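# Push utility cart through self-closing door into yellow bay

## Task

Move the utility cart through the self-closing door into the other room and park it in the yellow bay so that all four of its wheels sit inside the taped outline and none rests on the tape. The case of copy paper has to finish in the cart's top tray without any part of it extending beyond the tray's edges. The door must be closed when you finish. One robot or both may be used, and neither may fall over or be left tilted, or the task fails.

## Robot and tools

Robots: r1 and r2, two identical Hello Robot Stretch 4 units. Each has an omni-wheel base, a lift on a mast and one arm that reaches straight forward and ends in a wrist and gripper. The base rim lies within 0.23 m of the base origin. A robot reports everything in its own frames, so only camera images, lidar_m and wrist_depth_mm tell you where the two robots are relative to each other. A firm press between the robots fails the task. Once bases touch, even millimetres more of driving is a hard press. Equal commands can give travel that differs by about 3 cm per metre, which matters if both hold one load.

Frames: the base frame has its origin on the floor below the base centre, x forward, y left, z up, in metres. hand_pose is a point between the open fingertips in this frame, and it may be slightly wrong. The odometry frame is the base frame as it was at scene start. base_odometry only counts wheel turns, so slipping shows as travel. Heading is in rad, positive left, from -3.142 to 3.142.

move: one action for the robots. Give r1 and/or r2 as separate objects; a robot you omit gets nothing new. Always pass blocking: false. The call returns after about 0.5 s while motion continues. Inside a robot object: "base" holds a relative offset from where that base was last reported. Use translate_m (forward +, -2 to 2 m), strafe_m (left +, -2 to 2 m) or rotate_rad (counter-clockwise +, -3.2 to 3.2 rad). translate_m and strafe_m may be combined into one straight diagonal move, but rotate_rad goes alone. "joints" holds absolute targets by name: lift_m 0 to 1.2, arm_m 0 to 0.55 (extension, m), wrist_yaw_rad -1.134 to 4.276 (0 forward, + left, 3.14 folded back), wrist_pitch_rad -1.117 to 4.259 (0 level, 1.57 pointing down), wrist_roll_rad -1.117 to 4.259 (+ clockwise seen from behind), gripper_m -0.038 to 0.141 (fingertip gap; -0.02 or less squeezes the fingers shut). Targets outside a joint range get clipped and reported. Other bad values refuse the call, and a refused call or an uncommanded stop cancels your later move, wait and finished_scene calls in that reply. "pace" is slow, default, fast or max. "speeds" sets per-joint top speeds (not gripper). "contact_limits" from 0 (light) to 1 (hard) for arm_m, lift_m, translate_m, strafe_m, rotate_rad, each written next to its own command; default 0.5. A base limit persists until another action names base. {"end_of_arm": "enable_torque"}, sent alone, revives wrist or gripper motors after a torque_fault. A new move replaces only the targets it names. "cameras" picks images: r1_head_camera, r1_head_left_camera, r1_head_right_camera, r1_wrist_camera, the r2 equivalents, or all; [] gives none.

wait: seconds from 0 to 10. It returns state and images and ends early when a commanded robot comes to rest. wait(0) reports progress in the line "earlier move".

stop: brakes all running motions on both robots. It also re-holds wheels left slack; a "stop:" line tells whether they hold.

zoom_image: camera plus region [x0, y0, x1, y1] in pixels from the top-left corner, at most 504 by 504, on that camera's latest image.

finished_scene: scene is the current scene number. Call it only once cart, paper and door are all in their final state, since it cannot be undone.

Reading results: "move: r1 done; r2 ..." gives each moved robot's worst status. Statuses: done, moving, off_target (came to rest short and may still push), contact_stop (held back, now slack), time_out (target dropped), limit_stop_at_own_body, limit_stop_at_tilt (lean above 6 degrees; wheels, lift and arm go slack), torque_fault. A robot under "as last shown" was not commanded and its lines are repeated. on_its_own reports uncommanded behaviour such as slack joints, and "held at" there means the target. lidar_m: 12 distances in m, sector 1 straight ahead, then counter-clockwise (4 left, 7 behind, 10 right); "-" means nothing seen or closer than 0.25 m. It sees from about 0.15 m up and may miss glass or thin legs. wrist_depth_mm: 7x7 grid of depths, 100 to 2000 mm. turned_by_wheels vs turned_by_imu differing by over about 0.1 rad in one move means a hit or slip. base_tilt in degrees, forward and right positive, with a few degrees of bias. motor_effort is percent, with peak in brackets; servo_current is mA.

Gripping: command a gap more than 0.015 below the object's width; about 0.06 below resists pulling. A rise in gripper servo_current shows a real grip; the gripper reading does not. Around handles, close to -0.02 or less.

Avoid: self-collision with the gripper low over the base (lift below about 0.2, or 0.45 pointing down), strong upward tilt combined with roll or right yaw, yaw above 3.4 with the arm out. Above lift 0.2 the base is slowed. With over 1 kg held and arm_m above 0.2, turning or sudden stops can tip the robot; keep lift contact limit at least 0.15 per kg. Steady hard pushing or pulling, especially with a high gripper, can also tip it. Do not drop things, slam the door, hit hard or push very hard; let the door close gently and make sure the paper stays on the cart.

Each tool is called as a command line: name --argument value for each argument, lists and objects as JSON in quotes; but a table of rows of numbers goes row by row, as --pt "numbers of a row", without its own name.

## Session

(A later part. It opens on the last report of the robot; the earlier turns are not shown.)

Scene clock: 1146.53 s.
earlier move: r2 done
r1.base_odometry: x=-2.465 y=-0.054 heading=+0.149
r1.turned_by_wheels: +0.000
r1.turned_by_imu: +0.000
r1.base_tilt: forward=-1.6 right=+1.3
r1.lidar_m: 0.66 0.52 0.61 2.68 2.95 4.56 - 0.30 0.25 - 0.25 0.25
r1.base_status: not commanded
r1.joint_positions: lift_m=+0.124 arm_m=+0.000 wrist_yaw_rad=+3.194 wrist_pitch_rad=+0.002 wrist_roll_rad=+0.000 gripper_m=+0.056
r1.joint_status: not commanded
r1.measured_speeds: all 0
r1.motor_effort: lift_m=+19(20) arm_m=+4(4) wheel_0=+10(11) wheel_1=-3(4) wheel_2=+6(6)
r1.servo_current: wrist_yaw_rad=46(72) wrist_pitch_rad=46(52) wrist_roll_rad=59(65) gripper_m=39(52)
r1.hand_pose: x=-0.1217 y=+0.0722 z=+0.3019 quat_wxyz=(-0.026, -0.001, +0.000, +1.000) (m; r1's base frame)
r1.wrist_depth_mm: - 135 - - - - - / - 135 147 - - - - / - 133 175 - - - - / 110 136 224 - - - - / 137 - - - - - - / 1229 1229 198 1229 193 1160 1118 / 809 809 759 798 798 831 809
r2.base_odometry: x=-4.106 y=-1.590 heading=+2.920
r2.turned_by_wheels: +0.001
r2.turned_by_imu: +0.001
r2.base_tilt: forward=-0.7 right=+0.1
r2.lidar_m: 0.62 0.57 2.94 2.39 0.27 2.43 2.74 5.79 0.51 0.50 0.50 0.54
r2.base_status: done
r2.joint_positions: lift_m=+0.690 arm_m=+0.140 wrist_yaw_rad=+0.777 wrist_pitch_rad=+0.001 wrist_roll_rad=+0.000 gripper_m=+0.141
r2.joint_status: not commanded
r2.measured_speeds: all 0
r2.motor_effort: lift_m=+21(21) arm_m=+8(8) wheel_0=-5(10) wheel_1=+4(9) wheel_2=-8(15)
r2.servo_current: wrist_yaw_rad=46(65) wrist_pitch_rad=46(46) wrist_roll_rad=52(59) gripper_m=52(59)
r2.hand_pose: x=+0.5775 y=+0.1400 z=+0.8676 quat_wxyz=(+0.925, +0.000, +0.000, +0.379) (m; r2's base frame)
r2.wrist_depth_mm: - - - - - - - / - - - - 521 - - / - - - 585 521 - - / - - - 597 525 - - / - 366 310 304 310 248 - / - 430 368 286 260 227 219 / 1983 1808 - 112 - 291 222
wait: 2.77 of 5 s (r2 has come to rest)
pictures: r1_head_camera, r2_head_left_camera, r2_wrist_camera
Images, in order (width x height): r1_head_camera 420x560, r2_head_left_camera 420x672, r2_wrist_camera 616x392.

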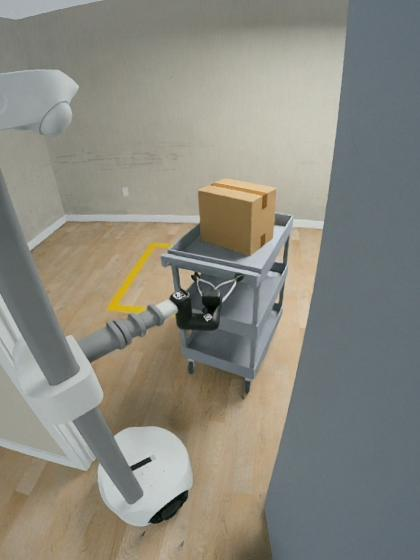

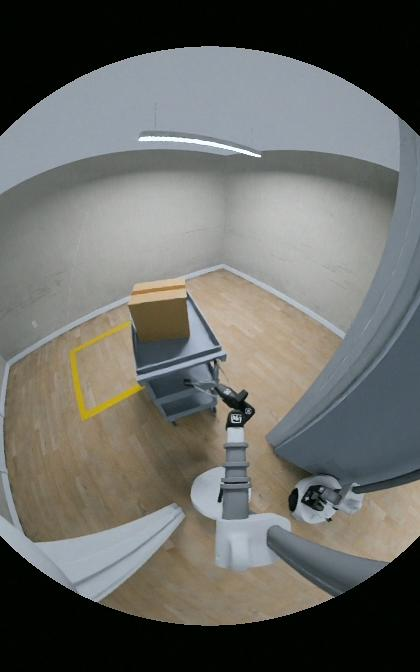

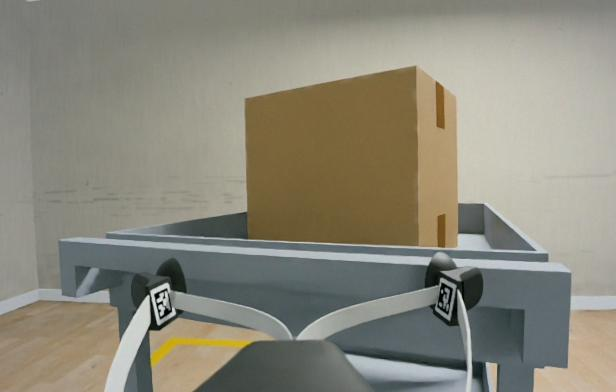

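move --r2 '{"base":{"translate_m":0.14},"joints":{"arm_m":0.1},"pace":"slow"}' --blocking false --cameras '[]'

wait --seconds 5 --cameras '[]'

wait --seconds 1.5 --cameras '["r2_wrist_camera","r2_head_left_camera"]'

Scene clock: 1153.23 s.
move: r2 moving
r1: as last shown
r1.lidar_m: 0.63 0.52 0.94 2.67 2.94 4.53 - 0.30 0.25 - 0.25 0.25
r1.motor_effort: lift_m=+19(20) arm_m=+4(4) wheel_0=+10(11) wheel_1=-3(3) wheel_2=+6(6)
r1.servo_current: wrist_yaw_rad=39(65) wrist_pitch_rad=39(46) wrist_roll_rad=52(59) gripper_m=39(52)
r1.wrist_depth_mm: - 135 - - - - - / - 135 147 - - - - / - 133 175 - - - - / 110 136 223 - - - - / 137 - - - - - - / 1229 1255 198 1205 193 1138 1118 / 820 809 768 809 798 820 798
r2.base_odometry: x=-4.118 y=-1.587 heading=+2.921
r2.turned_by_wheels: +0.000
r2.turned_by_imu: +0.001
r2.base_tilt: forward=-0.7 right=+0.0
r2.lidar_m: 0.62 0.57 2.91 2.42 0.28 2.41 2.75 5.79 0.55 0.51 0.49 0.52
r2.base_status: translate_m moving
r2.joint_positions: lift_m=+0.690 arm_m=+0.127 wrist_yaw_rad=+0.777 wrist_pitch_rad=+0.001 wrist_roll_rad=+0.000 gripper_m=+0.141
r2.joint_status: arm_m moving
r2.measured_speeds: translate_m=+0.049 strafe_m=+0.000 rotate_rad=-0.003 lift_m=+0.000 arm_m=-0.049 wrist_yaw_rad=+0.000 wrist_pitch_rad=+0.000 wrist_roll_rad=+0.000
r2.motor_effort: lift_m=+21(21) arm_m=-4(10) wheel_0=+3(8) wheel_1=+7(7) wheel_2=-10(12)
r2.servo_current: wrist_yaw_rad=46(59) wrist_pitch_rad=46(46) wrist_roll_rad=52(52) gripper_m=52(52)
r2.hand_pose: x=+0.5653 y=+0.1400 z=+0.8676 quat_wxyz=(+0.925, +0.000, +0.000, +0.379) (m; r2's base frame)
r2.wrist_depth_mm: - - - - - - - / - - - - 521 - - / - - - 591 521 - - / - - - 597 525 - - / - 366 312 304 312 248 - / - 436 368 286 260 227 219 / - 1808 - 112 - 291 222
pictures: none
No camera images: "cameras" was empty.

Scene clock: 1155.40 s.
earlier move: r2 done
r1.base_odometry: x=-2.465 y=-0.054 heading=+0.149
r1.turned_by_wheels: +0.000
r1.turned_by_imu: +0.000
r1.base_tilt: forward=-1.6 right=+1.2
r1.lidar_m: 0.61 0.56 0.95 2.68 2.96 4.52 - 0.31 0.25 - 0.25 0.27
r1.base_status: not commanded
r1.joint_positions: lift_m=+0.124 arm_m=+0.000 wrist_yaw_rad=+3.194 wrist_pitch_rad=+0.002 wrist_roll_rad=+0.000 gripper_m=+0.056
r1.joint_status: not commanded
r1.measured_speeds: all 0
r1.motor_effort: lift_m=+19(20) arm_m=+4(4) wheel_0=+10(11) wheel_1=-3(3) wheel_2=+6(6)
r1.servo_current: wrist_yaw_rad=59(72) wrist_pitch_rad=39(52) wrist_roll_rad=52(65) gripper_m=33(52)
r1.hand_pose: x=-0.1217 y=+0.0722 z=+0.3019 quat_wxyz=(-0.026, -0.001, +0.000, +1.000) (m; r1's base frame)
r1.wrist_depth_mm: - 135 - - - - - / - 135 147 - - - - / - 133 175 - - - - / 110 136 223 - - - - / 137 - - - - - - / 1229 1229 198 1229 193 1160 1118 / 809 809 759 798 798 820 798
r2.base_odometry: x=-4.242 y=-1.559 heading=+2.921
r2.turned_by_wheels: +0.000
r2.turned_by_imu: +0.001
r2.base_tilt: forward=-0.7 right=+0.1
r2.lidar_m: 0.63 0.56 0.62 2.53 0.37 0.38 2.89 5.89 0.55 0.47 0.40 2.39
r2.base_status: done
r2.joint_positions: lift_m=+0.690 arm_m=+0.100 wrist_yaw_rad=+0.779 wrist_pitch_rad=+0.001 wrist_roll_rad=+0.000 gripper_m=+0.141
r2.joint_status: all done
r2.measured_speeds: all 0
r2.motor_effort: lift_m=+21(21) arm_m=-6(10) wheel_0=+6(11) wheel_1=+6(8) wheel_2=-6(18)
r2.servo_current: wrist_yaw_rad=39(59) wrist_pitch_rad=39(46) wrist_roll_rad=52(65) gripper_m=52(59)
r2.hand_pose: x=+0.5377 y=+0.1404 z=+0.8676 quat_wxyz=(+0.925, +0.000, +0.000, +0.380) (m; r2's base frame)
r2.wrist_depth_mm: - - - - - - - / - - - - 569 - - / - - - 585 539 - - / - - 723 585 530 - - / 439 375 310 320 307 - - / - 452 198 281 219 - - / 1983 1808 - 112 301 - 1921
wait: 2.17 of 5 s (r2 has come to rest)
pictures: none
No camera images: "cameras" was empty.

Scene clock: 1156.90 s.
r1.base_odometry: x=-2.465 y=-0.054 heading=+0.149
r1.turned_by_wheels: +0.000
r1.turned_by_imu: +0.000
r1.base_tilt: forward=-1.6 right=+1.3
r1.lidar_m: 0.60 0.55 0.96 2.68 2.95 4.55 - 0.31 0.25 - 0.25 0.25
r1.base_status: not commanded
r1.joint_positions: lift_m=+0.124 arm_m=+0.000 wrist_yaw_rad=+3.194 wrist_pitch_rad=+0.002 wrist_roll_rad=+0.000 gripper_m=+0.056
r1.joint_status: not commanded
r1.measured_speeds: all 0
r1.motor_effort: lift_m=+19(20) arm_m=+4(4) wheel_0=+10(11) wheel_1=-3(3) wheel_2=+6(6)
r1.servo_current: wrist_yaw_rad=46(72) wrist_pitch_rad=39(52) wrist_roll_rad=39(65) gripper_m=46(52)
r1.hand_pose: x=-0.1217 y=+0.0722 z=+0.3019 quat_wxyz=(-0.026, -0.001, +0.000, +1.000) (m; r1's base frame)
r1.wrist_depth_mm: - 135 - - - - - / - 135 147 - - - - / - 133 176 - - - - / 110 136 223 - - - - / 137 - - - - - - / 1229 1229 198 1205 193 1160 1098 / 820 809 759 798 788 820 798
r2.base_odometry: x=-4.242 y=-1.559 heading=+2.921
r2.turned_by_wheels: +0.000
r2.turned_by_imu: +0.000
r2.base_tilt: forward=-0.7 right=+0.0
r2.lidar_m: 0.64 0.57 0.63 2.55 0.38 0.39 2.89 5.90 0.54 0.50 0.43 2.41
r2.base_status: done
r2.joint_positions: lift_m=+0.690 arm_m=+0.100 wrist_yaw_rad=+0.779 wrist_pitch_rad=+0.001 wrist_roll_rad=+0.000 gripper_m=+0.141
r2.joint_status: all done
r2.measured_speeds: all 0
r2.motor_effort: lift_m=+21(21) arm_m=-6(10) wheel_0=+6(11) wheel_1=+6(8) wheel_2=-6(18)
r2.servo_current: wrist_yaw_rad=39(59) wrist_pitch_rad=46(46) wrist_roll_rad=46(65) gripper_m=52(59)
r2.hand_pose: x=+0.5377 y=+0.1404 z=+0.8676 quat_wxyz=(+0.925, +0.000, +0.000, +0.380) (m; r2's base frame)
r2.wrist_depth_mm: - - - - - - - / - - - - 569 - - / - - - 585 539 - - / - - 707 585 535 - - / 442 379 312 322 307 - - / - 445 197 279 220 - - / 1983 1808 - 112 300 - 1983
wait: 1.50 s; at rest by 0.27 s
pictures: r2_head_left_camera, r2_wrist_camera
Images, in order (width x height): r2_head_left_camera 420x672, r2_wrist_camera 616x392.

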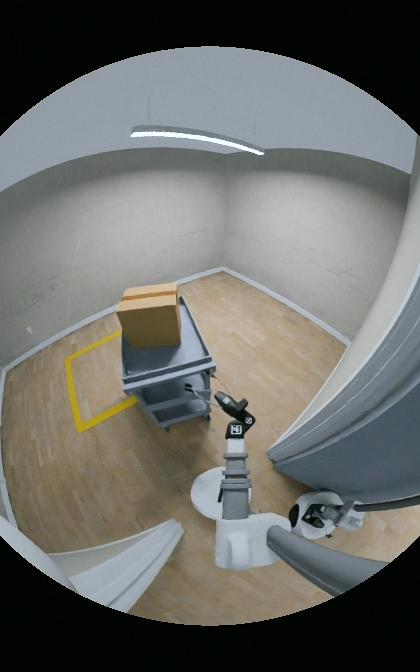

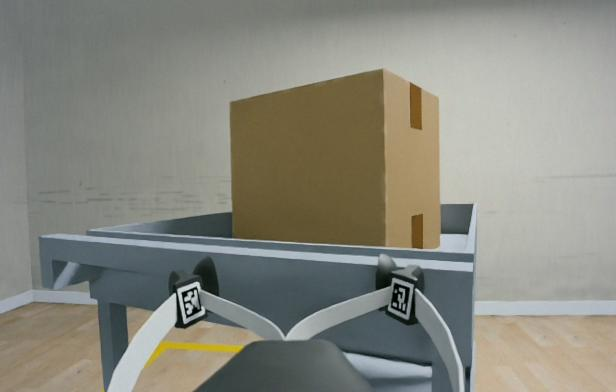

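move --r2 '{"base":{"translate_m":0.12,"strafe_m":0.12},"pace":"slow"}' --blocking false --cameras '[]'

wait --seconds 5 --cameras '["r2_wrist_camera","r2_head_left_camera","r1_head_camera"]'

Scene clock: 1164.30 s.
move: r2 moving
r1: as last shown
r1.lidar_m: 0.57 0.57 0.97 2.67 2.93 4.53 - 0.31 0.25 - 0.25 0.25
r1.motor_effort: lift_m=+20(20) arm_m=+4(4) wheel_0=+10(11) wheel_1=-3(3) wheel_2=+6(6)
r1.servo_current: wrist_yaw_rad=46(59) wrist_pitch_rad=46(46) wrist_roll_rad=52(72) gripper_m=39(46)
r1.wrist_depth_mm: - 135 - - - - - / - 135 147 - - - - / - 133 175 - - - - / 110 136 223 - - - - / 137 - - - - - - / 1229 1229 198 1205 193 1160 1118 / 809 820 759 809 788 820 798
r2.base_odometry: x=-4.253 y=-1.566 heading=+2.920
r2.turned_by_wheels: -0.001
r2.turned_by_imu: +0.000
r2.base_tilt: forward=-0.7 right=+0.1
r2.lidar_m: 0.62 0.56 0.60 2.53 0.38 0.37 2.88 5.91 0.56 0.48 0.43 2.39
r2.base_status: translate_m moving; strafe_m moving
r2.joint_positions: lift_m=+0.690 arm_m=+0.100 wrist_yaw_rad=+0.779 wrist_pitch_rad=+0.001 wrist_roll_rad=+0.000 gripper_m=+0.141
r2.joint_status: not commanded
r2.measured_speeds: translate_m=+0.036 strafe_m=+0.036 rotate_rad=+0.001 lift_m=+0.000 arm_m=+0.000 wrist_yaw_rad=+0.000 wrist_pitch_rad=+0.000 wrist_roll_rad=+0.000
r2.motor_effort: lift_m=+21(21) arm_m=-4(6) wheel_0=-3(7) wheel_1=+10(10) wheel_2=-14(14)
r2.servo_current: wrist_yaw_rad=46(59) wrist_pitch_rad=46(52) wrist_roll_rad=39(59) gripper_m=52(59)
r2.hand_pose: x=+0.5376 y=+0.1404 z=+0.8676 quat_wxyz=(+0.925, +0.000, +0.000, +0.380) (m; r2's base frame)
r2.wrist_depth_mm: - - - - - - - / - - - 609 591 - - / - - - 574 549 - - / - - - 580 549 - - / 410 355 307 322 298 - - / - 430 200 271 212 - - / - 480 - 112 298 - 1808
pictures: none
No camera images: "cameras" was empty.

Scene clock: 1166.73 s.
earlier move: r2 done
r1.base_odometry: x=-2.465 y=-0.054 heading=+0.149
r1.turned_by_wheels: +0.000
r1.turned_by_imu: +0.000
r1.base_tilt: forward=-1.6 right=+1.3
r1.lidar_m: 0.71 0.71 0.95 2.67 2.90 4.52 - 0.29 0.25 - 0.25 0.25
r1.base_status: not commanded
r1.joint_positions: lift_m=+0.124 arm_m=+0.000 wrist_yaw_rad=+3.194 wrist_pitch_rad=+0.002 wrist_roll_rad=+0.000 gripper_m=+0.056
r1.joint_status: not commanded
r1.measured_speeds: all 0
r1.motor_effort: lift_m=+20(20) arm_m=+4(4) wheel_0=+11(11) wheel_1=-3(3) wheel_2=+6(6)
r1.servo_current: wrist_yaw_rad=52(72) wrist_pitch_rad=46(46) wrist_roll_rad=39(72) gripper_m=39(46)
r1.hand_pose: x=-0.1217 y=+0.0722 z=+0.3019 quat_wxyz=(-0.026, -0.001, +0.000, +1.000) (m; r1's base frame)
r1.wrist_depth_mm: - 135 - - - - - / - 135 147 - - - - / - 133 175 - - - - / 110 136 223 - - - - / 137 - - - - - - / 1229 1229 198 1205 193 1138 1098 / 809 820 759 798 798 831 798
r2.base_odometry: x=-4.386 y=-1.649 heading=+2.920
r2.turned_by_wheels: +0.000
r2.turned_by_imu: +0.001
r2.base_tilt: forward=-0.6 right=+0.1
r2.lidar_m: 0.63 0.55 0.65 2.52 2.18 0.39 0.48 6.06 0.72 0.49 0.49 2.43
r2.base_status: done
r2.joint_positions: lift_m=+0.690 arm_m=+0.100 wrist_yaw_rad=+0.779 wrist_pitch_rad=+0.001 wrist_roll_rad=+0.000 gripper_m=+0.141
r2.joint_status: not commanded
r2.measured_speeds: all 0
r2.motor_effort: lift_m=+21(21) arm_m=-4(6) wheel_0=-3(12) wheel_1=+4(11) wheel_2=-7(14)
r2.servo_current: wrist_yaw_rad=52(59) wrist_pitch_rad=39(52) wrist_roll_rad=46(59) gripper_m=52(59)
r2.hand_pose: x=+0.5376 y=+0.1404 z=+0.8676 quat_wxyz=(+0.925, +0.000, +0.000, +0.380) (m; r2's base frame)
r2.wrist_depth_mm: - - - - - - - / - - - - 554 - - / - - - 621 530 - - / - - - 627 530 - - / - 430 330 303 314 293 - / - 512 204 343 301 229 - / - 1756 - 112 - 287 1921
wait: 2.43 of 5 s (r2 has come to rest)
pictures: r1_head_camera, r2_head_left_camera, r2_wrist_camera
Images, in order (width x height): r1_head_camera 420x560, r2_head_left_camera 420x672, r2_wrist_camera 616x392.

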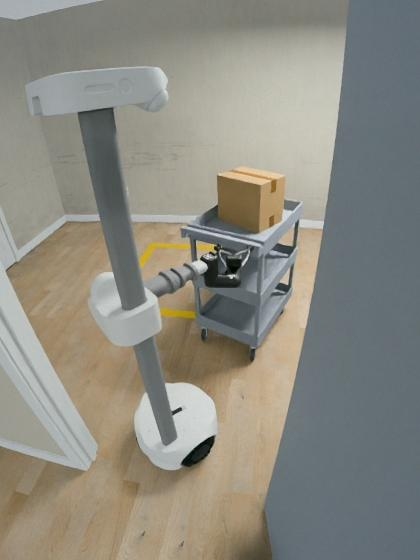

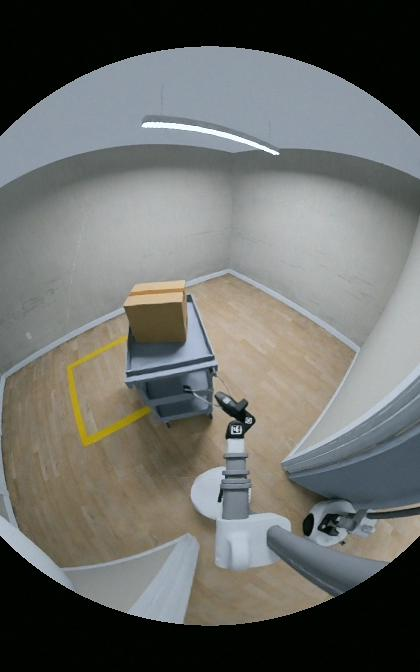

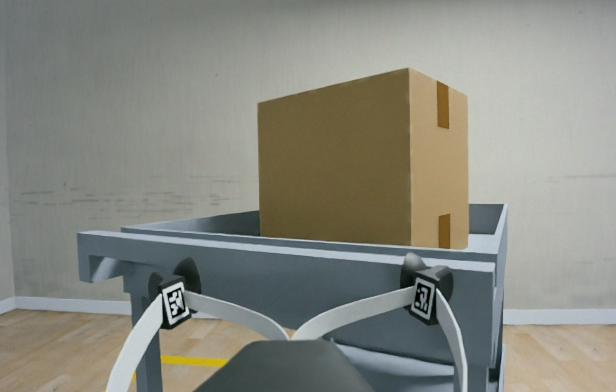

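move --blocking false --cameras '["r2_head_camera","r2_wrist_camera","r1_head_camera","r2_head_left_camera"]'

Scene clock: 1183.00 s.
r1.base_odometry: x=-2.465 y=-0.054 heading=+0.149
r1.turned_by_wheels: +0.000
r1.turned_by_imu: +0.000
r1.base_tilt: forward=-1.6 right=+1.2
r1.lidar_m: 0.71 0.68 0.95 2.68 2.92 4.58 - 0.27 0.25 - 0.25 0.25
r1.base_status: not commanded
r1.joint_positions: lift_m=+0.124 arm_m=+0.000 wrist_yaw_rad=+3.194 wrist_pitch_rad=+0.002 wrist_roll_rad=+0.000 gripper_m=+0.056
r1.joint_status: not commanded
r1.measured_speeds: all 0
r1.motor_effort: lift_m=+20(20) arm_m=+4(4) wheel_0=+11(11) wheel_1=-3(3) wheel_2=+6(6)
r1.servo_current: wrist_yaw_rad=46(72) wrist_pitch_rad=39(46) wrist_roll_rad=52(72) gripper_m=39(46)
r1.hand_pose: x=-0.1217 y=+0.0722 z=+0.3019 quat_wxyz=(-0.026, -0.001, +0.000, +1.000) (m; r1's base frame)
r1.wrist_depth_mm: - 135 - - - - - / - 135 147 - - - - / - 133 175 - - - - / 110 136 223 - - - - / 137 - - - - - - / 1229 1229 198 1229 193 1138 1118 / 809 820 759 788 798 820 798
r2.base_odometry: x=-4.386 y=-1.649 heading=+2.920
r2.turned_by_wheels: +0.000
r2.turned_by_imu: +0.000
r2.base_tilt: forward=-0.7 right=+0.0
r2.lidar_m: 0.63 0.57 0.65 2.52 2.21 0.37 0.47 6.05 0.69 0.51 0.50 2.43
r2.base_status: done
r2.joint_positions: lift_m=+0.690 arm_m=+0.100 wrist_yaw_rad=+0.779 wrist_pitch_rad=+0.001 wrist_roll_rad=+0.000 gripper_m=+0.141
r2.joint_status: not commanded
r2.measured_speeds: all 0
r2.motor_effort: lift_m=+21(21) arm_m=-4(6) wheel_0=-4(12) wheel_1=+5(11) wheel_2=-7(14)
r2.servo_current: wrist_yaw_rad=52(59) wrist_pitch_rad=39(52) wrist_roll_rad=39(59) gripper_m=46(59)
r2.hand_pose: x=+0.5376 y=+0.1404 z=+0.8676 quat_wxyz=(+0.925, +0.000, +0.000, +0.380) (m; r2's base frame)
r2.wrist_depth_mm: - - - - - - - / - - - - 539 - - / - - - 627 530 - - / - - - 634 530 - - / - 427 330 303 314 293 - / - 517 204 345 300 228 - / - 1756 - 112 - 286 1863
pictures: r1_head_camera, r2_head_camera, r2_head_left_camera, r2_wrist_camera
Images, in order (width x height): r1_head_camera 420x560, r2_head_camera 420x560, r2_head_left_camera 420x672, r2_wrist_camera 616x392.

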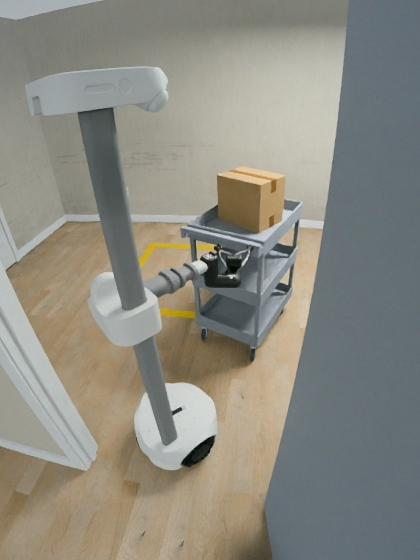

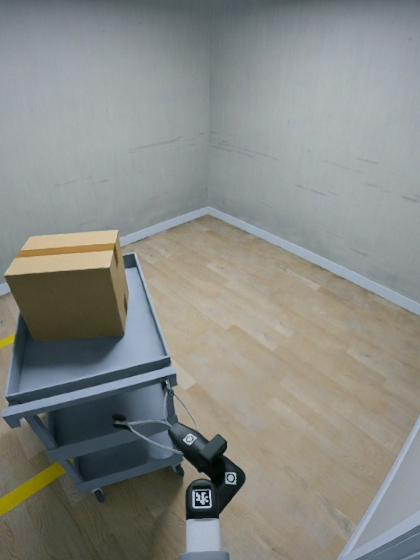

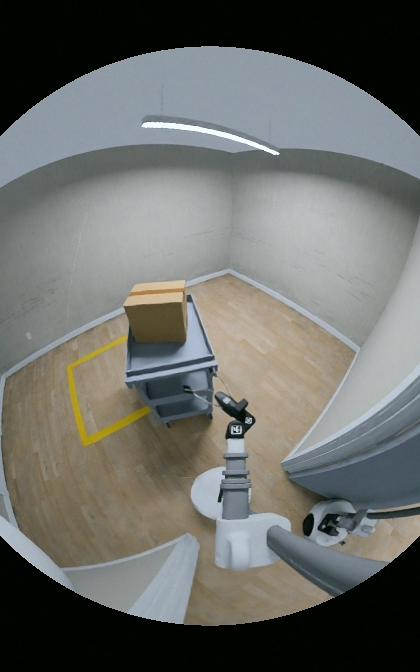

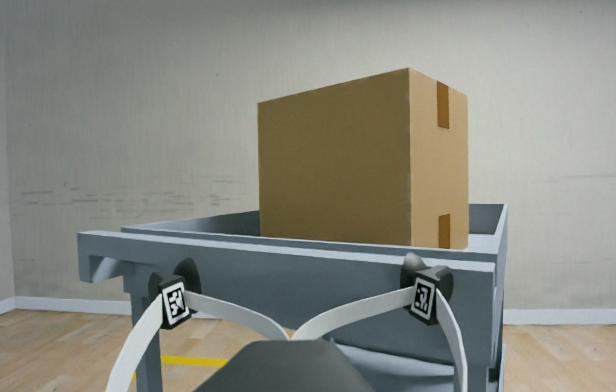

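move --blocking false --r2 '{"base":{"translate_m":-0.063,"strafe_m":-0.064},"joints":{"arm_m":0.0}}' --cameras '[]'

wait --seconds 2 --cameras '[]'

move --blocking false --r2 '{"base":{"translate_m":0.85,"strafe_m":-0.84},"joints":{"wrist_yaw_rad":0.0,"gripper_m":0.0}}' --cameras '[]'

wait --seconds 3 --cameras '[]'

wait --seconds 6 --cameras '["r2_head_camera","r2_head_left_camera"]'

Scene clock: 1204.07 s.
move: r2 moving
r1: as last shown
r1.base_tilt: forward=-1.6 right=+1.3
r1.lidar_m: 0.69 0.70 0.95 2.68 2.93 4.52 - 0.31 0.25 - 0.25 0.25
r1.servo_current: wrist_yaw_rad=52(78) wrist_pitch_rad=39(46) wrist_roll_rad=46(52) gripper_m=39(46)
r1.wrist_depth_mm: - 135 - - - - - / - 135 147 - - - - / - 133 175 - - - - / 110 136 223 - - - - / 137 - - - - - - / 1229 1255 198 1205 193 1160 1098 / 809 820 759 798 798 820 809
r2.base_odometry: x=-4.359 y=-1.632 heading=+2.921
r2.turned_by_wheels: +0.000
r2.turned_by_imu: +0.001
r2.base_tilt: forward=-0.7 right=+0.0
r2.lidar_m: 0.60 0.60 0.72 2.53 2.29 0.39 - 6.04 0.68 0.50 0.50 2.41
r2.base_status: translate_m moving; strafe_m moving
r2.joint_positions: lift_m=+0.690 arm_m=+0.049 wrist_yaw_rad=+0.779 wrist_pitch_rad=+0.001 wrist_roll_rad=+0.000 gripper_m=+0.141
r2.joint_status: arm_m moving
r2.measured_speeds: translate_m=-0.088 strafe_m=-0.090 rotate_rad=-0.006 lift_m=+0.000 arm_m=-0.195 wrist_yaw_rad=+0.000 wrist_pitch_rad=+0.000 wrist_roll_rad=+0.000
r2.motor_effort: lift_m=+21(21) arm_m=-9(11) wheel_0=+5(12) wheel_1=-11(11) wheel_2=+10(10)
r2.servo_current: wrist_yaw_rad=52(52) wrist_pitch_rad=46(46) wrist_roll_rad=46(52) gripper_m=52(52)
r2.hand_pose: x=+0.4869 y=+0.1404 z=+0.8676 quat_wxyz=(+0.925, +0.000, +0.000, +0.380) (m; r2's base frame)
r2.wrist_depth_mm: - - - - - - - / - - - - - - - / - - - 707 591 - - / - - - 723 591 732 - / - 544 469 373 353 334 - / - - 469 418 373 279 - / - 1921 1808 112 - - 1921
pictures: none
No camera images: "cameras" was empty.

Scene clock: 1205.03 s.
earlier move: r2 done
r1.base_odometry: x=-2.465 y=-0.054 heading=+0.149
r1.turned_by_wheels: +0.000
r1.turned_by_imu: +0.000
r1.base_tilt: forward=-1.6 right=+1.3
r1.lidar_m: 0.65 0.63 0.97 2.69 2.94 4.52 - 0.31 0.25 - 0.25 0.26
r1.base_status: not commanded
r1.joint_positions: lift_m=+0.124 arm_m=+0.000 wrist_yaw_rad=+3.194 wrist_pitch_rad=+0.002 wrist_roll_rad=+0.000 gripper_m=+0.056
r1.joint_status: not commanded
r1.measured_speeds: all 0
r1.motor_effort: lift_m=+19(20) arm_m=+4(4) wheel_0=+10(11) wheel_1=-3(3) wheel_2=+6(6)
r1.servo_current: wrist_yaw_rad=52(78) wrist_pitch_rad=33(52) wrist_roll_rad=52(59) gripper_m=33(46)
r1.hand_pose: x=-0.1217 y=+0.0722 z=+0.3019 quat_wxyz=(-0.026, -0.001, +0.000, +1.000) (m; r1's base frame)
r1.wrist_depth_mm: - 135 - - - - - / - 135 147 - - - - / - 133 175 - - - - / 110 136 223 - - - - / 137 - - - - - - / 1229 1255 198 1205 193 1138 1118 / 809 820 768 798 798 820 798
r2.base_odometry: x=-4.310 y=-1.601 heading=+2.921
r2.turned_by_wheels: +0.000
r2.turned_by_imu: +0.000
r2.base_tilt: forward=-0.7 right=+0.0
r2.lidar_m: 0.65 0.64 0.79 2.55 0.68 0.37 3.03 5.96 0.62 0.48 0.44 2.43
r2.base_status: done
r2.joint_positions: lift_m=+0.690 arm_m=+0.000 wrist_yaw_rad=+0.779 wrist_pitch_rad=+0.001 wrist_roll_rad=+0.000 gripper_m=+0.141
r2.joint_status: all done
r2.measured_speeds: all 0
r2.motor_effort: lift_m=+21(21) arm_m=-7(11) wheel_0=+3(12) wheel_1=-1(12) wheel_2=+4(11)
r2.servo_current: wrist_yaw_rad=46(59) wrist_pitch_rad=39(46) wrist_roll_rad=59(59) gripper_m=52(59)
r2.hand_pose: x=+0.4377 y=+0.1404 z=+0.8676 quat_wxyz=(+0.925, +0.000, +0.000, +0.380) (m; r2's base frame)
r2.wrist_depth_mm: - - - - - - - / - - - - - - - / - - - 842 707 - - / - - - 842 699 - - / - - - - 452 421 - / - - 217 - 477 205 - / - 1983 1921 112 - - 1921
wait: 0.97 of 2 s (r2 has come to rest)
pictures: none
No camera images: "cameras" was empty.

Scene clock: 1205.53 s.
move: r2 moving
r1: as last shown
r1.lidar_m: 0.62 0.61 0.97 2.69 2.94 4.54 - 0.31 0.25 - 0.25 0.26
r1.servo_current: wrist_yaw_rad=59(72) wrist_pitch_rad=39(46) wrist_roll_rad=46(59) gripper_m=39(46)
r1.wrist_depth_mm: - 135 - - - - - / - 135 147 - - - - / - 133 175 - - - - / 110 136 223 - - - - / 137 - - - - - - / 1229 1255 198 1229 193 1160 1118 / 809 809 750 798 798 820 809
r2.base_odometry: x=-4.328 y=-1.574 heading=+2.920
r2.turned_by_wheels: -0.001
r2.turned_by_imu: +0.000
r2.base_tilt: forward=-0.6 right=+0.0
r2.lidar_m: 0.64 0.63 0.73 2.58 0.77 0.39 2.97 5.98 0.62 0.45 0.44 2.37
r2.base_status: translate_m moving; strafe_m moving
r2.joint_positions: lift_m=+0.690 arm_m=+0.000 wrist_yaw_rad=+0.219 wrist_pitch_rad=+0.001 wrist_roll_rad=+0.000 gripper_m=+0.130
r2.joint_status: wrist_yaw_rad moving; gripper_m moving
r2.measured_speeds: translate_m=+0.091 strafe_m=-0.089 rotate_rad=+0.003 lift_m=+0.000 arm_m=+0.000 wrist_yaw_rad=-1.738 wrist_pitch_rad=+0.000 wrist_roll_rad=+0.000
r2.motor_effort: lift_m=+21(21) arm_m=-7(7) wheel_0=+10(16) wheel_1=-6(7) wheel_2=-10(12)
r2.servo_current: wrist_yaw_rad=72(124) wrist_pitch_rad=46(46) wrist_roll_rad=46(52) gripper_m=104(104)
r2.hand_pose: x=+0.4716 y=-0.0228 z=+0.8676 quat_wxyz=(+0.994, +0.000, +0.001, +0.109) (m; r2's base frame)
r2.wrist_depth_mm: - - - - - - - / - - - - - - - / - 750 768 - - - - / - 750 759 - - - - / 512 480 466 - - - - / - - 201 - - - - / - - - 112 - 1808 1921
pictures: none
No camera images: "cameras" was empty.

Scene clock: 1208.50 s.
earlier move: r2 contact_stop
r1.base_odometry: x=-2.465 y=-0.054 heading=+0.149
r1.turned_by_wheels: +0.000
r1.turned_by_imu: +0.000
r1.base_tilt: forward=-1.6 right=+1.2
r1.lidar_m: 0.60 0.97 0.96 2.68 2.96 4.57 - 0.31 0.25 - 0.25 0.26
r1.base_status: not commanded
r1.joint_positions: lift_m=+0.124 arm_m=+0.000 wrist_yaw_rad=+3.194 wrist_pitch_rad=+0.002 wrist_roll_rad=+0.000 gripper_m=+0.056
r1.joint_status: not commanded
r1.measured_speeds: all 0
r1.motor_effort: lift_m=+20(20) arm_m=+4(4) wheel_0=+10(11) wheel_1=-3(3) wheel_2=+6(6)
r1.servo_current: wrist_yaw_rad=59(72) wrist_pitch_rad=39(52) wrist_roll_rad=39(65) gripper_m=46(52)
r1.hand_pose: x=-0.1217 y=+0.0722 z=+0.3019 quat_wxyz=(-0.026, -0.001, +0.000, +1.000) (m; r1's base frame)
r1.wrist_depth_mm: - 135 - - - - - / - 135 147 - - - - / - 132 175 - - - - / 110 136 223 - - - - / 137 - - - - - - / 1229 1229 198 1205 193 1160 1118 / 809 809 759 788 798 831 798
r2.base_odometry: x=-4.545 y=-1.287 heading=+2.947
r2.turned_by_wheels: +0.027
r2.turned_by_imu: +0.069
r2.base_tilt: forward=-0.7 right=+0.1
r2.lidar_m: 2.70 0.49 0.52 2.85 0.94 0.71 3.48 0.61 0.25 0.25 0.42 2.06
r2.base_status: translate_m contact_stop (by the wheels' count: +0.298 of +0.850); strafe_m contact_stop (by the wheels' count: -0.255 of -0.840)
r2.joint_positions: lift_m=+0.690 arm_m=+0.000 wrist_yaw_rad=+0.000 wrist_pitch_rad=+0.001 wrist_roll_rad=+0.000 gripper_m=+0.001
r2.joint_status: all done
r2.measured_speeds: all 0
r2.on_its_own: the wheels are slack since a contact_stop
r2.motor_effort: lift_m=+18(21) arm_m=-4(7) wheel_0=+0(30) wheel_1=+0(28) wheel_2=+0(12)
r2.servo_current: wrist_yaw_rad=46(124) wrist_pitch_rad=39(46) wrist_roll_rad=39(59) gripper_m=65(169)
r2.hand_pose: x=+0.4594 y=-0.0874 z=+0.8679 quat_wxyz=(+1.000, +0.000, +0.001, +0.000) (m; r2's base frame)
r2.wrist_depth_mm: - - - - - - - / - - - - - - - / - - - - - - - / - - - - - - - / - - - - - - - / - - 190 194 183 - - / - 1808 - 112 - 1863 -
wait: 2.97 of 3 s (r2 has come to rest)
pictures: none
No camera images: "cameras" was empty.

not run: a stop that you did not command came earlier in this reply.

move --blocking false --cameras '["r2_head_camera","r2_head_left_camera","r2_head_right_camera","r1_head_camera"]'

Scene clock: 1211.00 s.
r1.base_odometry: x=-2.465 y=-0.054 heading=+0.149
r1.turned_by_wheels: +0.000
r1.turned_by_imu: +0.000
r1.base_tilt: forward=-1.6 right=+1.2
r1.lidar_m: 0.62 0.96 0.97 2.68 2.95 4.54 - 0.33 0.25 - 0.25 0.25
r1.base_status: not commanded
r1.joint_positions: lift_m=+0.124 arm_m=+0.000 wrist_yaw_rad=+3.194 wrist_pitch_rad=+0.002 wrist_roll_rad=+0.000 gripper_m=+0.056
r1.joint_status: not commanded
r1.measured_speeds: all 0
r1.motor_effort: lift_m=+20(20) arm_m=+4(4) wheel_0=+11(11) wheel_1=-3(3) wheel_2=+6(6)
r1.servo_current: wrist_yaw_rad=46(72) wrist_pitch_rad=39(52) wrist_roll_rad=33(65) gripper_m=39(52)
r1.hand_pose: x=-0.1217 y=+0.0722 z=+0.3019 quat_wxyz=(-0.026, -0.001, +0.000, +1.000) (m; r1's base frame)
r1.wrist_depth_mm: - 135 - - - - - / - 135 147 - - - - / - 133 175 - - - - / 110 136 224 - - - - / 137 - - - - - - / 1229 1205 198 1205 192 1160 1138 / 809 820 759 798 788 820 798
r2.base_odometry: x=-4.545 y=-1.287 heading=+2.947
r2.turned_by_wheels: +0.000
r2.turned_by_imu: +0.000
r2.base_tilt: forward=-0.7 right=+0.1
r2.lidar_m: 2.65 0.47 0.55 2.82 0.91 0.74 3.48 0.62 0.25 0.25 0.39 2.08
r2.base_status: translate_m contact_stop (by the wheels' count: +0.298 of +0.850); strafe_m contact_stop (by the wheels' count: -0.255 of -0.840)
r2.joint_positions: lift_m=+0.690 arm_m=+0.000 wrist_yaw_rad=+0.000 wrist_pitch_rad=+0.001 wrist_roll_rad=+0.000 gripper_m=+0.001
r2.joint_status: all done
r2.measured_speeds: all 0
r2.on_its_own: the wheels are slack since a contact_stop
r2.motor_effort: lift_m=+18(21) arm_m=-4(7) wheel_0=+0(30) wheel_1=+0(28) wheel_2=+0(12)
r2.servo_current: wrist_yaw_rad=39(124) wrist_pitch_rad=39(46) wrist_roll_rad=46(59) gripper_m=72(169)
r2.hand_pose: x=+0.4594 y=-0.0873 z=+0.8679 quat_wxyz=(+1.000, +0.000, +0.001, +0.000) (m; r2's base frame)
r2.wrist_depth_mm: - - - - - - - / - - - - - - - / - - - - - - - / - - - - - - - / - - - - - - - / - - 190 194 183 - - / - 1808 - 112 - 1863 -
pictures: r1_head_camera, r2_head_camera, r2_head_left_camera, r2_head_right_camera
Images, in order (width x height): r1_head_camera 420x560, r2_head_camera 420x560, r2_head_left_camera 420x672, r2_head_right_camera 420x672.

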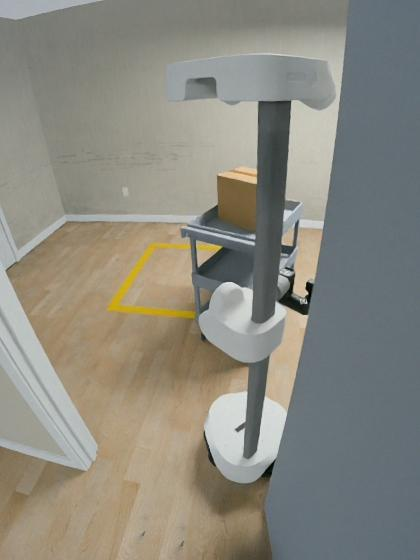

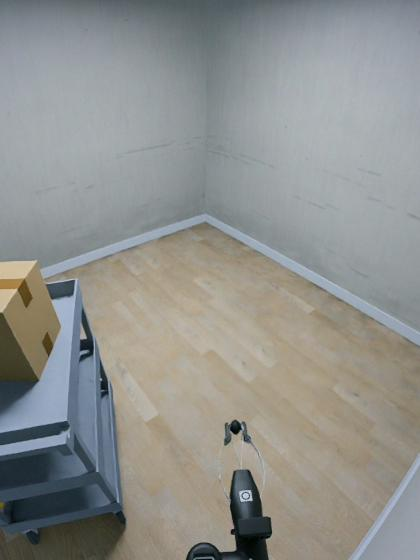

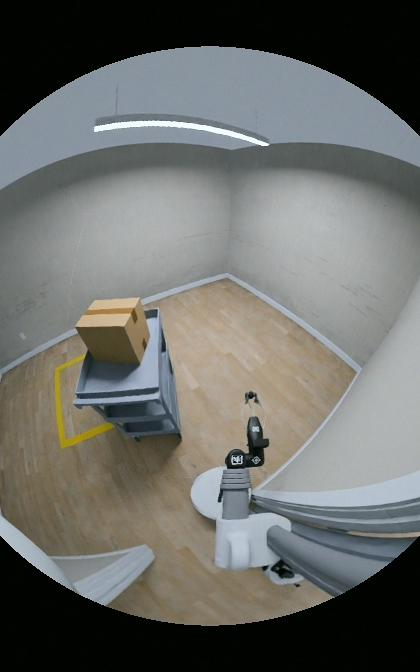

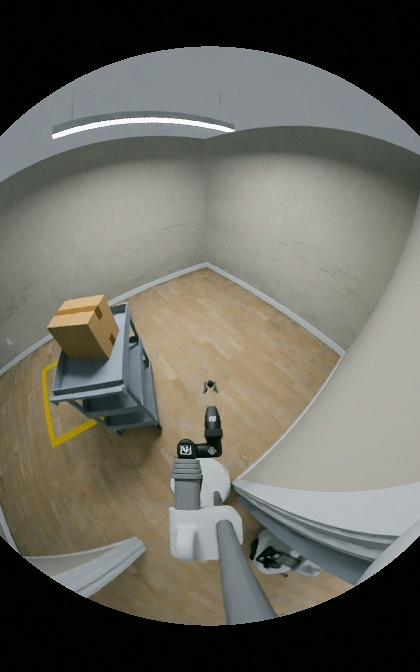

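move --blocking false --r2 '{"base":{"translate_m":0.07,"strafe_m":0.05}}' --cameras '[]'

wait --seconds 2 --cameras '[]'

move --blocking false --r2 '{"base":{"translate_m":0.95}}' --cameras '[]'

wait --seconds 8 --cameras '[]'

move --blocking false --r2 '{"base":{"rotate_rad":1.9}}' --cameras '[]'

wait --seconds 5

Scene clock: 1218.47 s.
move: r2 moving
r1: as last shown
r1.base_tilt: forward=-1.6 right=+1.3
r1.lidar_m: 0.64 0.96 0.95 2.67 2.92 4.52 - 0.31 0.25 - 0.25 0.25
r1.motor_effort: lift_m=+19(20) arm_m=+4(4) wheel_0=+11(11) wheel_1=-3(3) wheel_2=+6(6)
r1.servo_current: wrist_yaw_rad=39(65) wrist_pitch_rad=39(46) wrist_roll_rad=39(65) gripper_m=39(46)
r1.wrist_depth_mm: - 135 - - - - - / - 135 147 - - - - / - 133 175 - - - - / 110 136 223 - - - - / 137 - - - - - - / 1255 1229 198 1205 192 1138 1118 / 820 809 759 798 798 831 798
r2.base_odometry: x=-4.576 y=-1.301 heading=+2.946
r2.turned_by_wheels: +0.000
r2.turned_by_imu: +0.000
r2.base_tilt: forward=-0.7 right=+0.1
r2.lidar_m: 2.68 0.47 0.48 2.84 1.12 0.74 3.47 0.64 0.25 0.25 0.50 2.09
r2.base_status: translate_m moving; strafe_m moving
r2.joint_positions: lift_m=+0.690 arm_m=+0.000 wrist_yaw_rad=+0.000 wrist_pitch_rad=+0.001 wrist_roll_rad=+0.000 gripper_m=+0.001
r2.joint_status: not commanded
r2.measured_speeds: translate_m=+0.108 strafe_m=+0.079 rotate_rad=-0.005 lift_m=+0.000 arm_m=+0.000 wrist_yaw_rad=+0.000 wrist_pitch_rad=+0.000 wrist_roll_rad=+0.000
r2.motor_effort: lift_m=+18(18) arm_m=-5(5) wheel_0=-5(6) wheel_1=+10(11) wheel_2=-11(12)
r2.servo_current: wrist_yaw_rad=39(52) wrist_pitch_rad=33(46) wrist_roll_rad=59(59) gripper_m=65(72)
r2.hand_pose: x=+0.4594 y=-0.0873 z=+0.8679 quat_wxyz=(+1.000, +0.000, +0.001, +0.000) (m; r2's base frame)
r2.wrist_depth_mm: - - - - - - - / - - - - - - - / - - - - - - - / - - - - - - - / - - - - - - - / - - 189 194 183 - - / - 1808 - 112 - 1863 -
pictures: none
No camera images: "cameras" was empty.

Scene clock: 1219.37 s.
earlier move: r2 done
r1.base_odometry: x=-2.465 y=-0.054 heading=+0.149
r1.turned_by_wheels: +0.000
r1.turned_by_imu: +0.000
r1.base_tilt: forward=-1.6 right=+1.3
r1.lidar_m: 0.71 0.98 0.96 2.68 2.91 4.53 - 0.29 0.25 - 0.25 0.25
r1.base_status: not commanded
r1.joint_positions: lift_m=+0.124 arm_m=+0.000 wrist_yaw_rad=+3.194 wrist_pitch_rad=+0.002 wrist_roll_rad=+0.000 gripper_m=+0.056
r1.joint_status: not commanded
r1.measured_speeds: all 0
r1.motor_effort: lift_m=+19(20) arm_m=+4(4) wheel_0=+10(11) wheel_1=-3(4) wheel_2=+6(6)
r1.servo_current: wrist_yaw_rad=65(65) wrist_pitch_rad=46(52) wrist_roll_rad=59(65) gripper_m=39(46)
r1.hand_pose: x=-0.1217 y=+0.0722 z=+0.3019 quat_wxyz=(-0.026, -0.001, +0.000, +1.000) (m; r1's base frame)
r1.wrist_depth_mm: - 135 - - - - - / - 135 147 - - - - / - 133 175 - - - - / 110 136 224 - - - - / 137 - - - - - - / 1229 1255 198 1205 193 1160 1118 / 809 809 759 809 798 820 798
r2.base_odometry: x=-4.623 y=-1.323 heading=+2.947
r2.turned_by_wheels: +0.000
r2.turned_by_imu: +0.000
r2.base_tilt: forward=-0.7 right=+0.1
r2.lidar_m: 2.65 0.41 0.42 2.83 1.47 0.76 3.45 0.71 0.25 0.25 0.62 2.10
r2.base_status: done
r2.joint_positions: lift_m=+0.690 arm_m=+0.000 wrist_yaw_rad=+0.000 wrist_pitch_rad=+0.001 wrist_roll_rad=+0.000 gripper_m=+0.001
r2.joint_status: not commanded
r2.measured_speeds: all 0
r2.motor_effort: lift_m=+18(18) arm_m=-4(5) wheel_0=-3(7) wheel_1=+3(11) wheel_2=-3(12)
r2.servo_current: wrist_yaw_rad=33(52) wrist_pitch_rad=39(46) wrist_roll_rad=52(59) gripper_m=65(72)
r2.hand_pose: x=+0.4594 y=-0.0874 z=+0.8679 quat_wxyz=(+1.000, +0.000, +0.001, +0.000) (m; r2's base frame)
r2.wrist_depth_mm: - - - - - - - / - - - - - - - / - - - - - - - / - - - - - - - / - - - - - - - / - - 189 194 183 - - / - 1708 - 112 - 1863 -
wait: 0.90 of 2 s (r2 has come to rest)
pictures: none
No camera images: "cameras" was empty.

Scene clock: 1219.87 s.
move: r2 moving
r1: as last shown
r1.lidar_m: 0.73 0.99 0.96 2.66 2.99 4.55 - 0.33 0.25 - 0.25 0.25
r1.motor_effort: lift_m=+20(20) arm_m=+4(4) wheel_0=+10(11) wheel_1=-3(3) wheel_2=+6(6)
r1.servo_current: wrist_yaw_rad=46(65) wrist_pitch_rad=39(46) wrist_roll_rad=33(59) gripper_m=39(46)
r1.wrist_depth_mm: - 135 - - - - - / - 135 147 - - - - / - 132 175 - - - - / 110 136 223 - - - - / 137 - - - - - - / 1229 1229 198 1205 192 1160 1118 / 809 820 759 798 798 831 798
r2.base_odometry: x=-4.654 y=-1.317 heading=+2.947
r2.turned_by_wheels: +0.000
r2.turned_by_imu: +0.001
r2.base_tilt: forward=-0.7 right=+0.1
r2.lidar_m: 2.64 0.36 0.43 2.85 1.57 0.78 3.50 0.73 0.25 0.28 0.69 2.03
r2.base_status: translate_m moving
r2.joint_positions: lift_m=+0.690 arm_m=+0.000 wrist_yaw_rad=+0.000 wrist_pitch_rad=+0.001 wrist_roll_rad=+0.000 gripper_m=+0.001
r2.joint_status: not commanded
r2.measured_speeds: translate_m=+0.121 strafe_m=+0.000 rotate_rad=+0.002 lift_m=+0.000 arm_m=+0.000 wrist_yaw_rad=+0.000 wrist_pitch_rad=+0.000 wrist_roll_rad=+0.000
r2.motor_effort: lift_m=+18(18) arm_m=-4(5) wheel_0=+6(10) wheel_1=+7(8) wheel_2=-12(12)
r2.servo_current: wrist_yaw_rad=46(59) wrist_pitch_rad=39(52) wrist_roll_rad=52(52) gripper_m=65(78)
r2.hand_pose: x=+0.4594 y=-0.0873 z=+0.8679 quat_wxyz=(+1.000, +0.000, +0.001, +0.000) (m; r2's base frame)
r2.wrist_depth_mm: - - - - - - - / - - - - - - - / - - - - - - - / - - - - - - - / - - - - - - - / - - 190 194 183 - - / - 1863 - 112 - 1808 -
pictures: none
No camera images: "cameras" was empty.

Scene clock: 1224.00 s.
earlier move: r2 done
r1.base_odometry: x=-2.465 y=-0.054 heading=+0.149
r1.turned_by_wheels: +0.000
r1.turned_by_imu: +0.000
r1.base_tilt: forward=-1.6 right=+1.2
r1.lidar_m: 1.35 0.96 0.96 2.67 2.94 4.57 - 0.31 0.25 - 0.25 0.25
r1.base_status: not commanded
r1.joint_positions: lift_m=+0.124 arm_m=+0.000 wrist_yaw_rad=+3.194 wrist_pitch_rad=+0.002 wrist_roll_rad=+0.000 gripper_m=+0.056
r1.joint_status: not commanded
r1.measured_speeds: all 0
r1.motor_effort: lift_m=+20(20) arm_m=+4(4) wheel_0=+10(11) wheel_1=-3(3) wheel_2=+6(6)
r1.servo_current: wrist_yaw_rad=39(72) wrist_pitch_rad=46(52) wrist_roll_rad=52(65) gripper_m=46(52)
r1.hand_pose: x=-0.1217 y=+0.0722 z=+0.3019 quat_wxyz=(-0.026, -0.001, +0.000, +1.000) (m; r1's base frame)
r1.wrist_depth_mm: - 135 - - - - - / - 135 147 - - - - / - 133 175 - - - - / 110 136 223 - - - - / 137 - - - - - - / 1229 1229 198 1205 193 1160 1118 / 809 809 759 809 788 820 798
r2.base_odometry: x=-5.555 y=-1.139 heading=+2.947
r2.turned_by_wheels: +0.000
r2.turned_by_imu: +0.001
r2.base_tilt: forward=-0.7 right=+0.1
r2.lidar_m: 1.92 1.78 1.83 0.35 0.34 0.42 1.05 0.96 0.99 1.31 1.47 1.49
r2.base_status: done
r2.joint_positions: lift_m=+0.690 arm_m=+0.000 wrist_yaw_rad=+0.000 wrist_pitch_rad=+0.001 wrist_roll_rad=+0.000 gripper_m=+0.001
r2.joint_status: not commanded
r2.measured_speeds: all 0
r2.motor_effort: lift_m=+18(18) arm_m=-5(5) wheel_0=+4(11) wheel_1=+2(9) wheel_2=-3(15)
r2.servo_current: wrist_yaw_rad=52(65) wrist_pitch_rad=39(52) wrist_roll_rad=46(59) gripper_m=72(78)
r2.hand_pose: x=+0.4594 y=-0.0873 z=+0.8679 quat_wxyz=(+1.000, +0.000, +0.001, +0.000) (m; r2's base frame)
r2.wrist_depth_mm: - - - - - - - / - - - - - - - / - - - - - - - / - - - - - - - / - - - - - - - / - - 184 193 175 - - / - 126 - 112 - - -
wait: 4.13 of 8 s (r2 has come to rest)
pictures: none
No camera images: "cameras" was empty.

Scene clock: 1224.50 s.
move: r2 moving
r1: as last shown
r1.base_tilt: forward=-1.6 right=+1.3
r1.lidar_m: 1.35 0.97 0.99 2.68 2.93 4.52 - 0.31 0.25 - 0.25 0.25
r1.motor_effort: lift_m=+19(20) arm_m=+4(4) wheel_0=+10(11) wheel_1=-3(3) wheel_2=+6(6)
r1.servo_current: wrist_yaw_rad=46(59) wrist_pitch_rad=46(52) wrist_roll_rad=39(52) gripper_m=39(46)
r1.wrist_depth_mm: - 135 - - - - - / - 135 147 - - - - / - 133 175 - - - - / 110 136 224 - - - - / 137 - - - - - - / 1255 1229 198 1205 193 1138 1118 / 809 809 759 798 798 831 798
r2.base_odometry: x=-5.555 y=-1.139 heading=-3.084
r2.turned_by_wheels: +0.252
r2.turned_by_imu: +0.245
r2.base_tilt: forward=-0.7 right=+0.0
r2.lidar_m: 1.82 1.75 0.37 0.34 0.39 0.55 0.98 0.96 1.06 1.50 1.47 1.65
r2.base_status: rotate_rad moving
r2.joint_positions: lift_m=+0.690 arm_m=+0.000 wrist_yaw_rad=+0.000 wrist_pitch_rad=+0.001 wrist_roll_rad=+0.000 gripper_m=+0.001
r2.joint_status: not commanded
r2.measured_speeds: translate_m=+0.000 strafe_m=+0.000 rotate_rad=+0.973 lift_m=+0.000 arm_m=+0.000 wrist_yaw_rad=+0.000 wrist_pitch_rad=+0.000 wrist_roll_rad=+0.000
r2.motor_effort: lift_m=+18(18) arm_m=-4(5) wheel_0=-8(11) wheel_1=-10(10) wheel_2=-10(11)
r2.servo_current: wrist_yaw_rad=39(52) wrist_pitch_rad=39(46) wrist_roll_rad=52(59) gripper_m=72(72)
r2.hand_pose: x=+0.4594 y=-0.0873 z=+0.8679 quat_wxyz=(+1.000, +0.000, +0.001, +0.000) (m; r2's base frame)
r2.wrist_depth_mm: - - - - - - - / - - - - - - - / - - - - - - - / - - - - - - - / - - - - - - - / - - 184 193 175 - - / - 126 - 112 - - -
pictures: none
No camera images: "cameras" was empty.

Scene clock: 1227.00 s.
earlier move: r2 done
r1.base_odometry: x=-2.465 y=-0.054 heading=+0.149
r1.turned_by_wheels: +0.000
r1.turned_by_imu: +0.000
r1.base_tilt: forward=-1.6 right=+1.3
r1.lidar_m: 1.35 0.96 0.99 2.67 2.97 4.54 - 0.32 0.25 - 0.25 0.25
r1.base_status: not commanded
r1.joint_positions: lift_m=+0.124 arm_m=+0.000 wrist_yaw_rad=+3.194 wrist_pitch_rad=+0.002 wrist_roll_rad=+0.000 gripper_m=+0.056
r1.joint_status: not commanded
r1.measured_speeds: all 0
r1.motor_effort: lift_m=+19(20) arm_m=+4(4) wheel_0=+11(11) wheel_1=-3(4) wheel_2=+6(6)
r1.servo_current: wrist_yaw_rad=52(78) wrist_pitch_rad=46(52) wrist_roll_rad=46(65) gripper_m=46(52)
r1.hand_pose: x=-0.1217 y=+0.0722 z=+0.3019 quat_wxyz=(-0.026, -0.001, +0.000, +1.000) (m; r1's base frame)
r1.wrist_depth_mm: - 135 - - - - - / - 135 147 - - - - / - 133 175 - - - - / 110 136 224 - - - - / 137 - - - - - - / 1255 1229 198 1205 193 1160 1118 / 809 809 759 798 788 820 809
r2.base_odometry: x=-5.555 y=-1.139 heading=-1.436
r2.turned_by_wheels: +1.648
r2.turned_by_imu: +1.513
r2.base_tilt: forward=-0.7 right=+0.1
r2.lidar_m: 0.39 0.45 0.61 1.00 0.99 1.10 1.52 1.48 1.66 1.78 1.75 1.91
r2.base_status: done
r2.joint_positions: lift_m=+0.690 arm_m=+0.000 wrist_yaw_rad=-0.002 wrist_pitch_rad=+0.001 wrist_roll_rad=+0.000 gripper_m=+0.001
r2.joint_status: not commanded
r2.measured_speeds: all 0
r2.motor_effort: lift_m=+18(18) arm_m=+4(5) wheel_0=-1(27) wheel_1=+1(10) wheel_2=+1(26)
r2.servo_current: wrist_yaw_rad=46(182) wrist_pitch_rad=46(46) wrist_roll_rad=46(65) gripper_m=65(78)
r2.hand_pose: x=+0.4591 y=-0.0880 z=+0.8679 quat_wxyz=(+1.000, +0.000, +0.001, -0.001) (m; r2's base frame)
r2.wrist_depth_mm: 297 - - - - - - / 289 387 - - - - - / 290 387 - - - - - / 300 387 574 - - - - / 297 387 525 - - - - / - - 186 192 183 - - / - 126 - 112 - - -
wait: 2.50 of 5 s (r2 has come to rest)
pictures: r1_head_camera, r1_head_left_camera, r1_head_right_camera, r1_wrist_camera, r2_head_camera, r2_head_left_camera, r2_head_right_camera, r2_wrist_camera
Images, in order (width x height): r1_head_camera 420x560, r1_head_left_camera 420x672, r1_head_right_camera 420x672, r1_wrist_camera 616x392, r2_head_camera 420x560, r2_head_left_camera 420x672, r2_head_right_camera 420x672, r2_wrist_camera 616x392.

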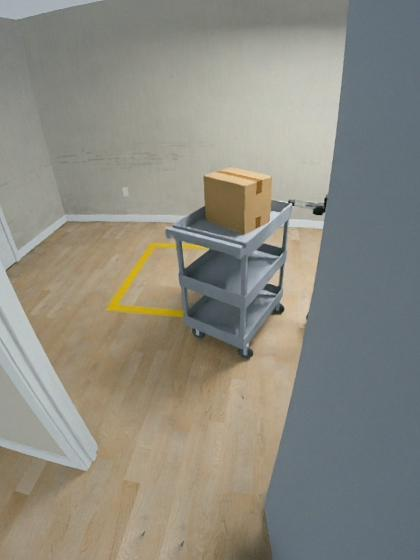

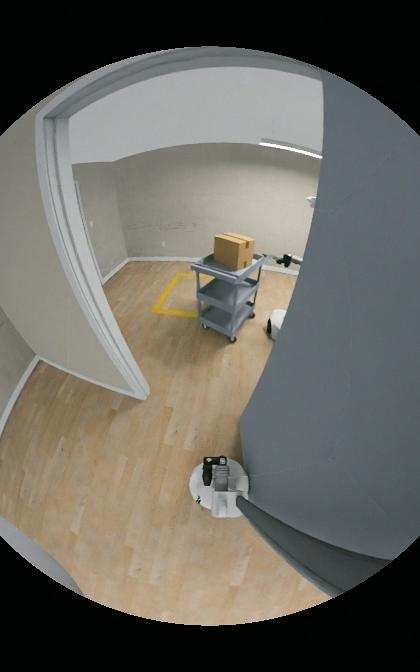

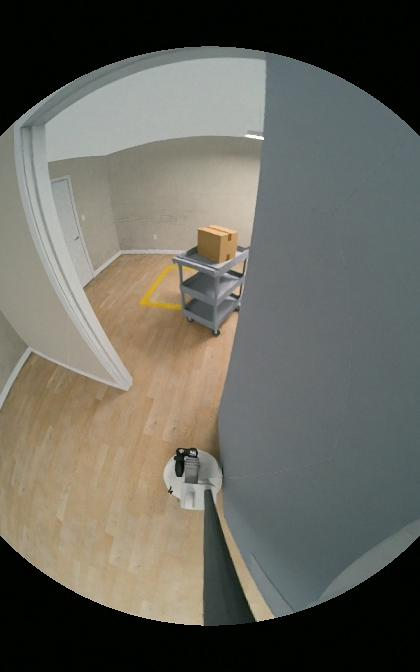

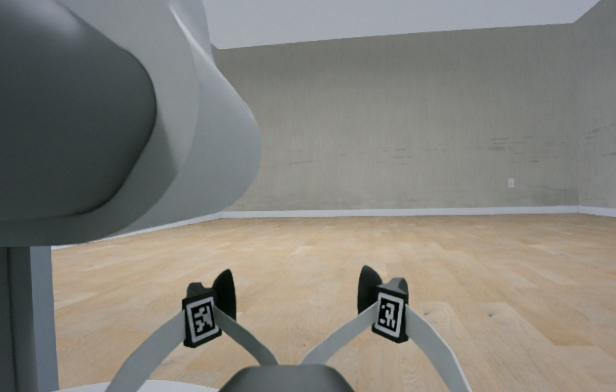

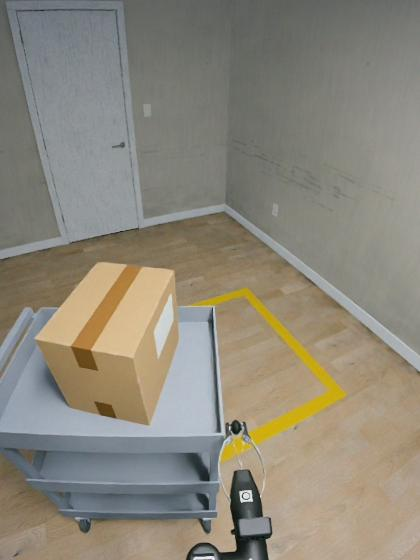

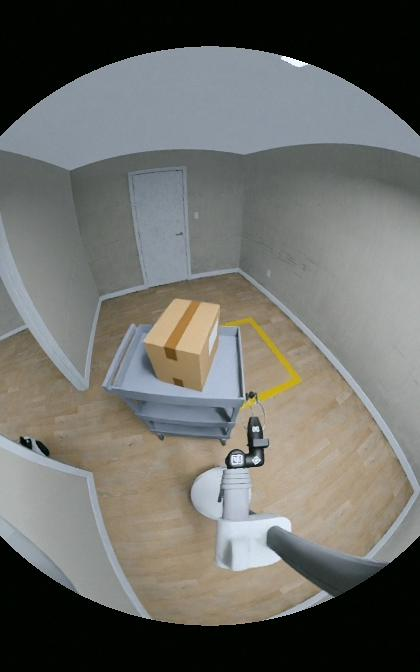

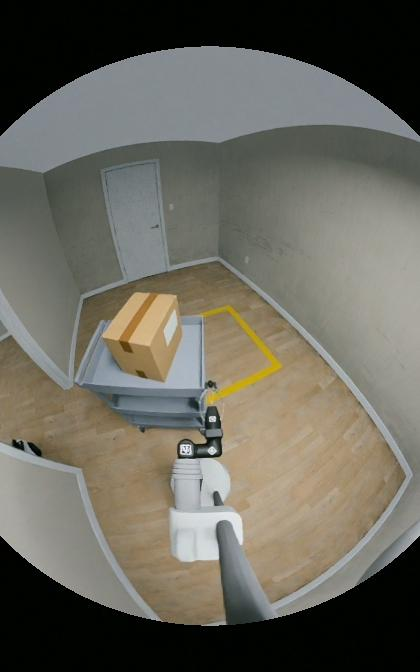

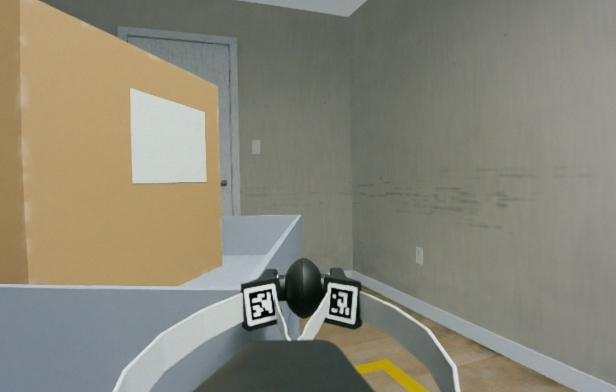

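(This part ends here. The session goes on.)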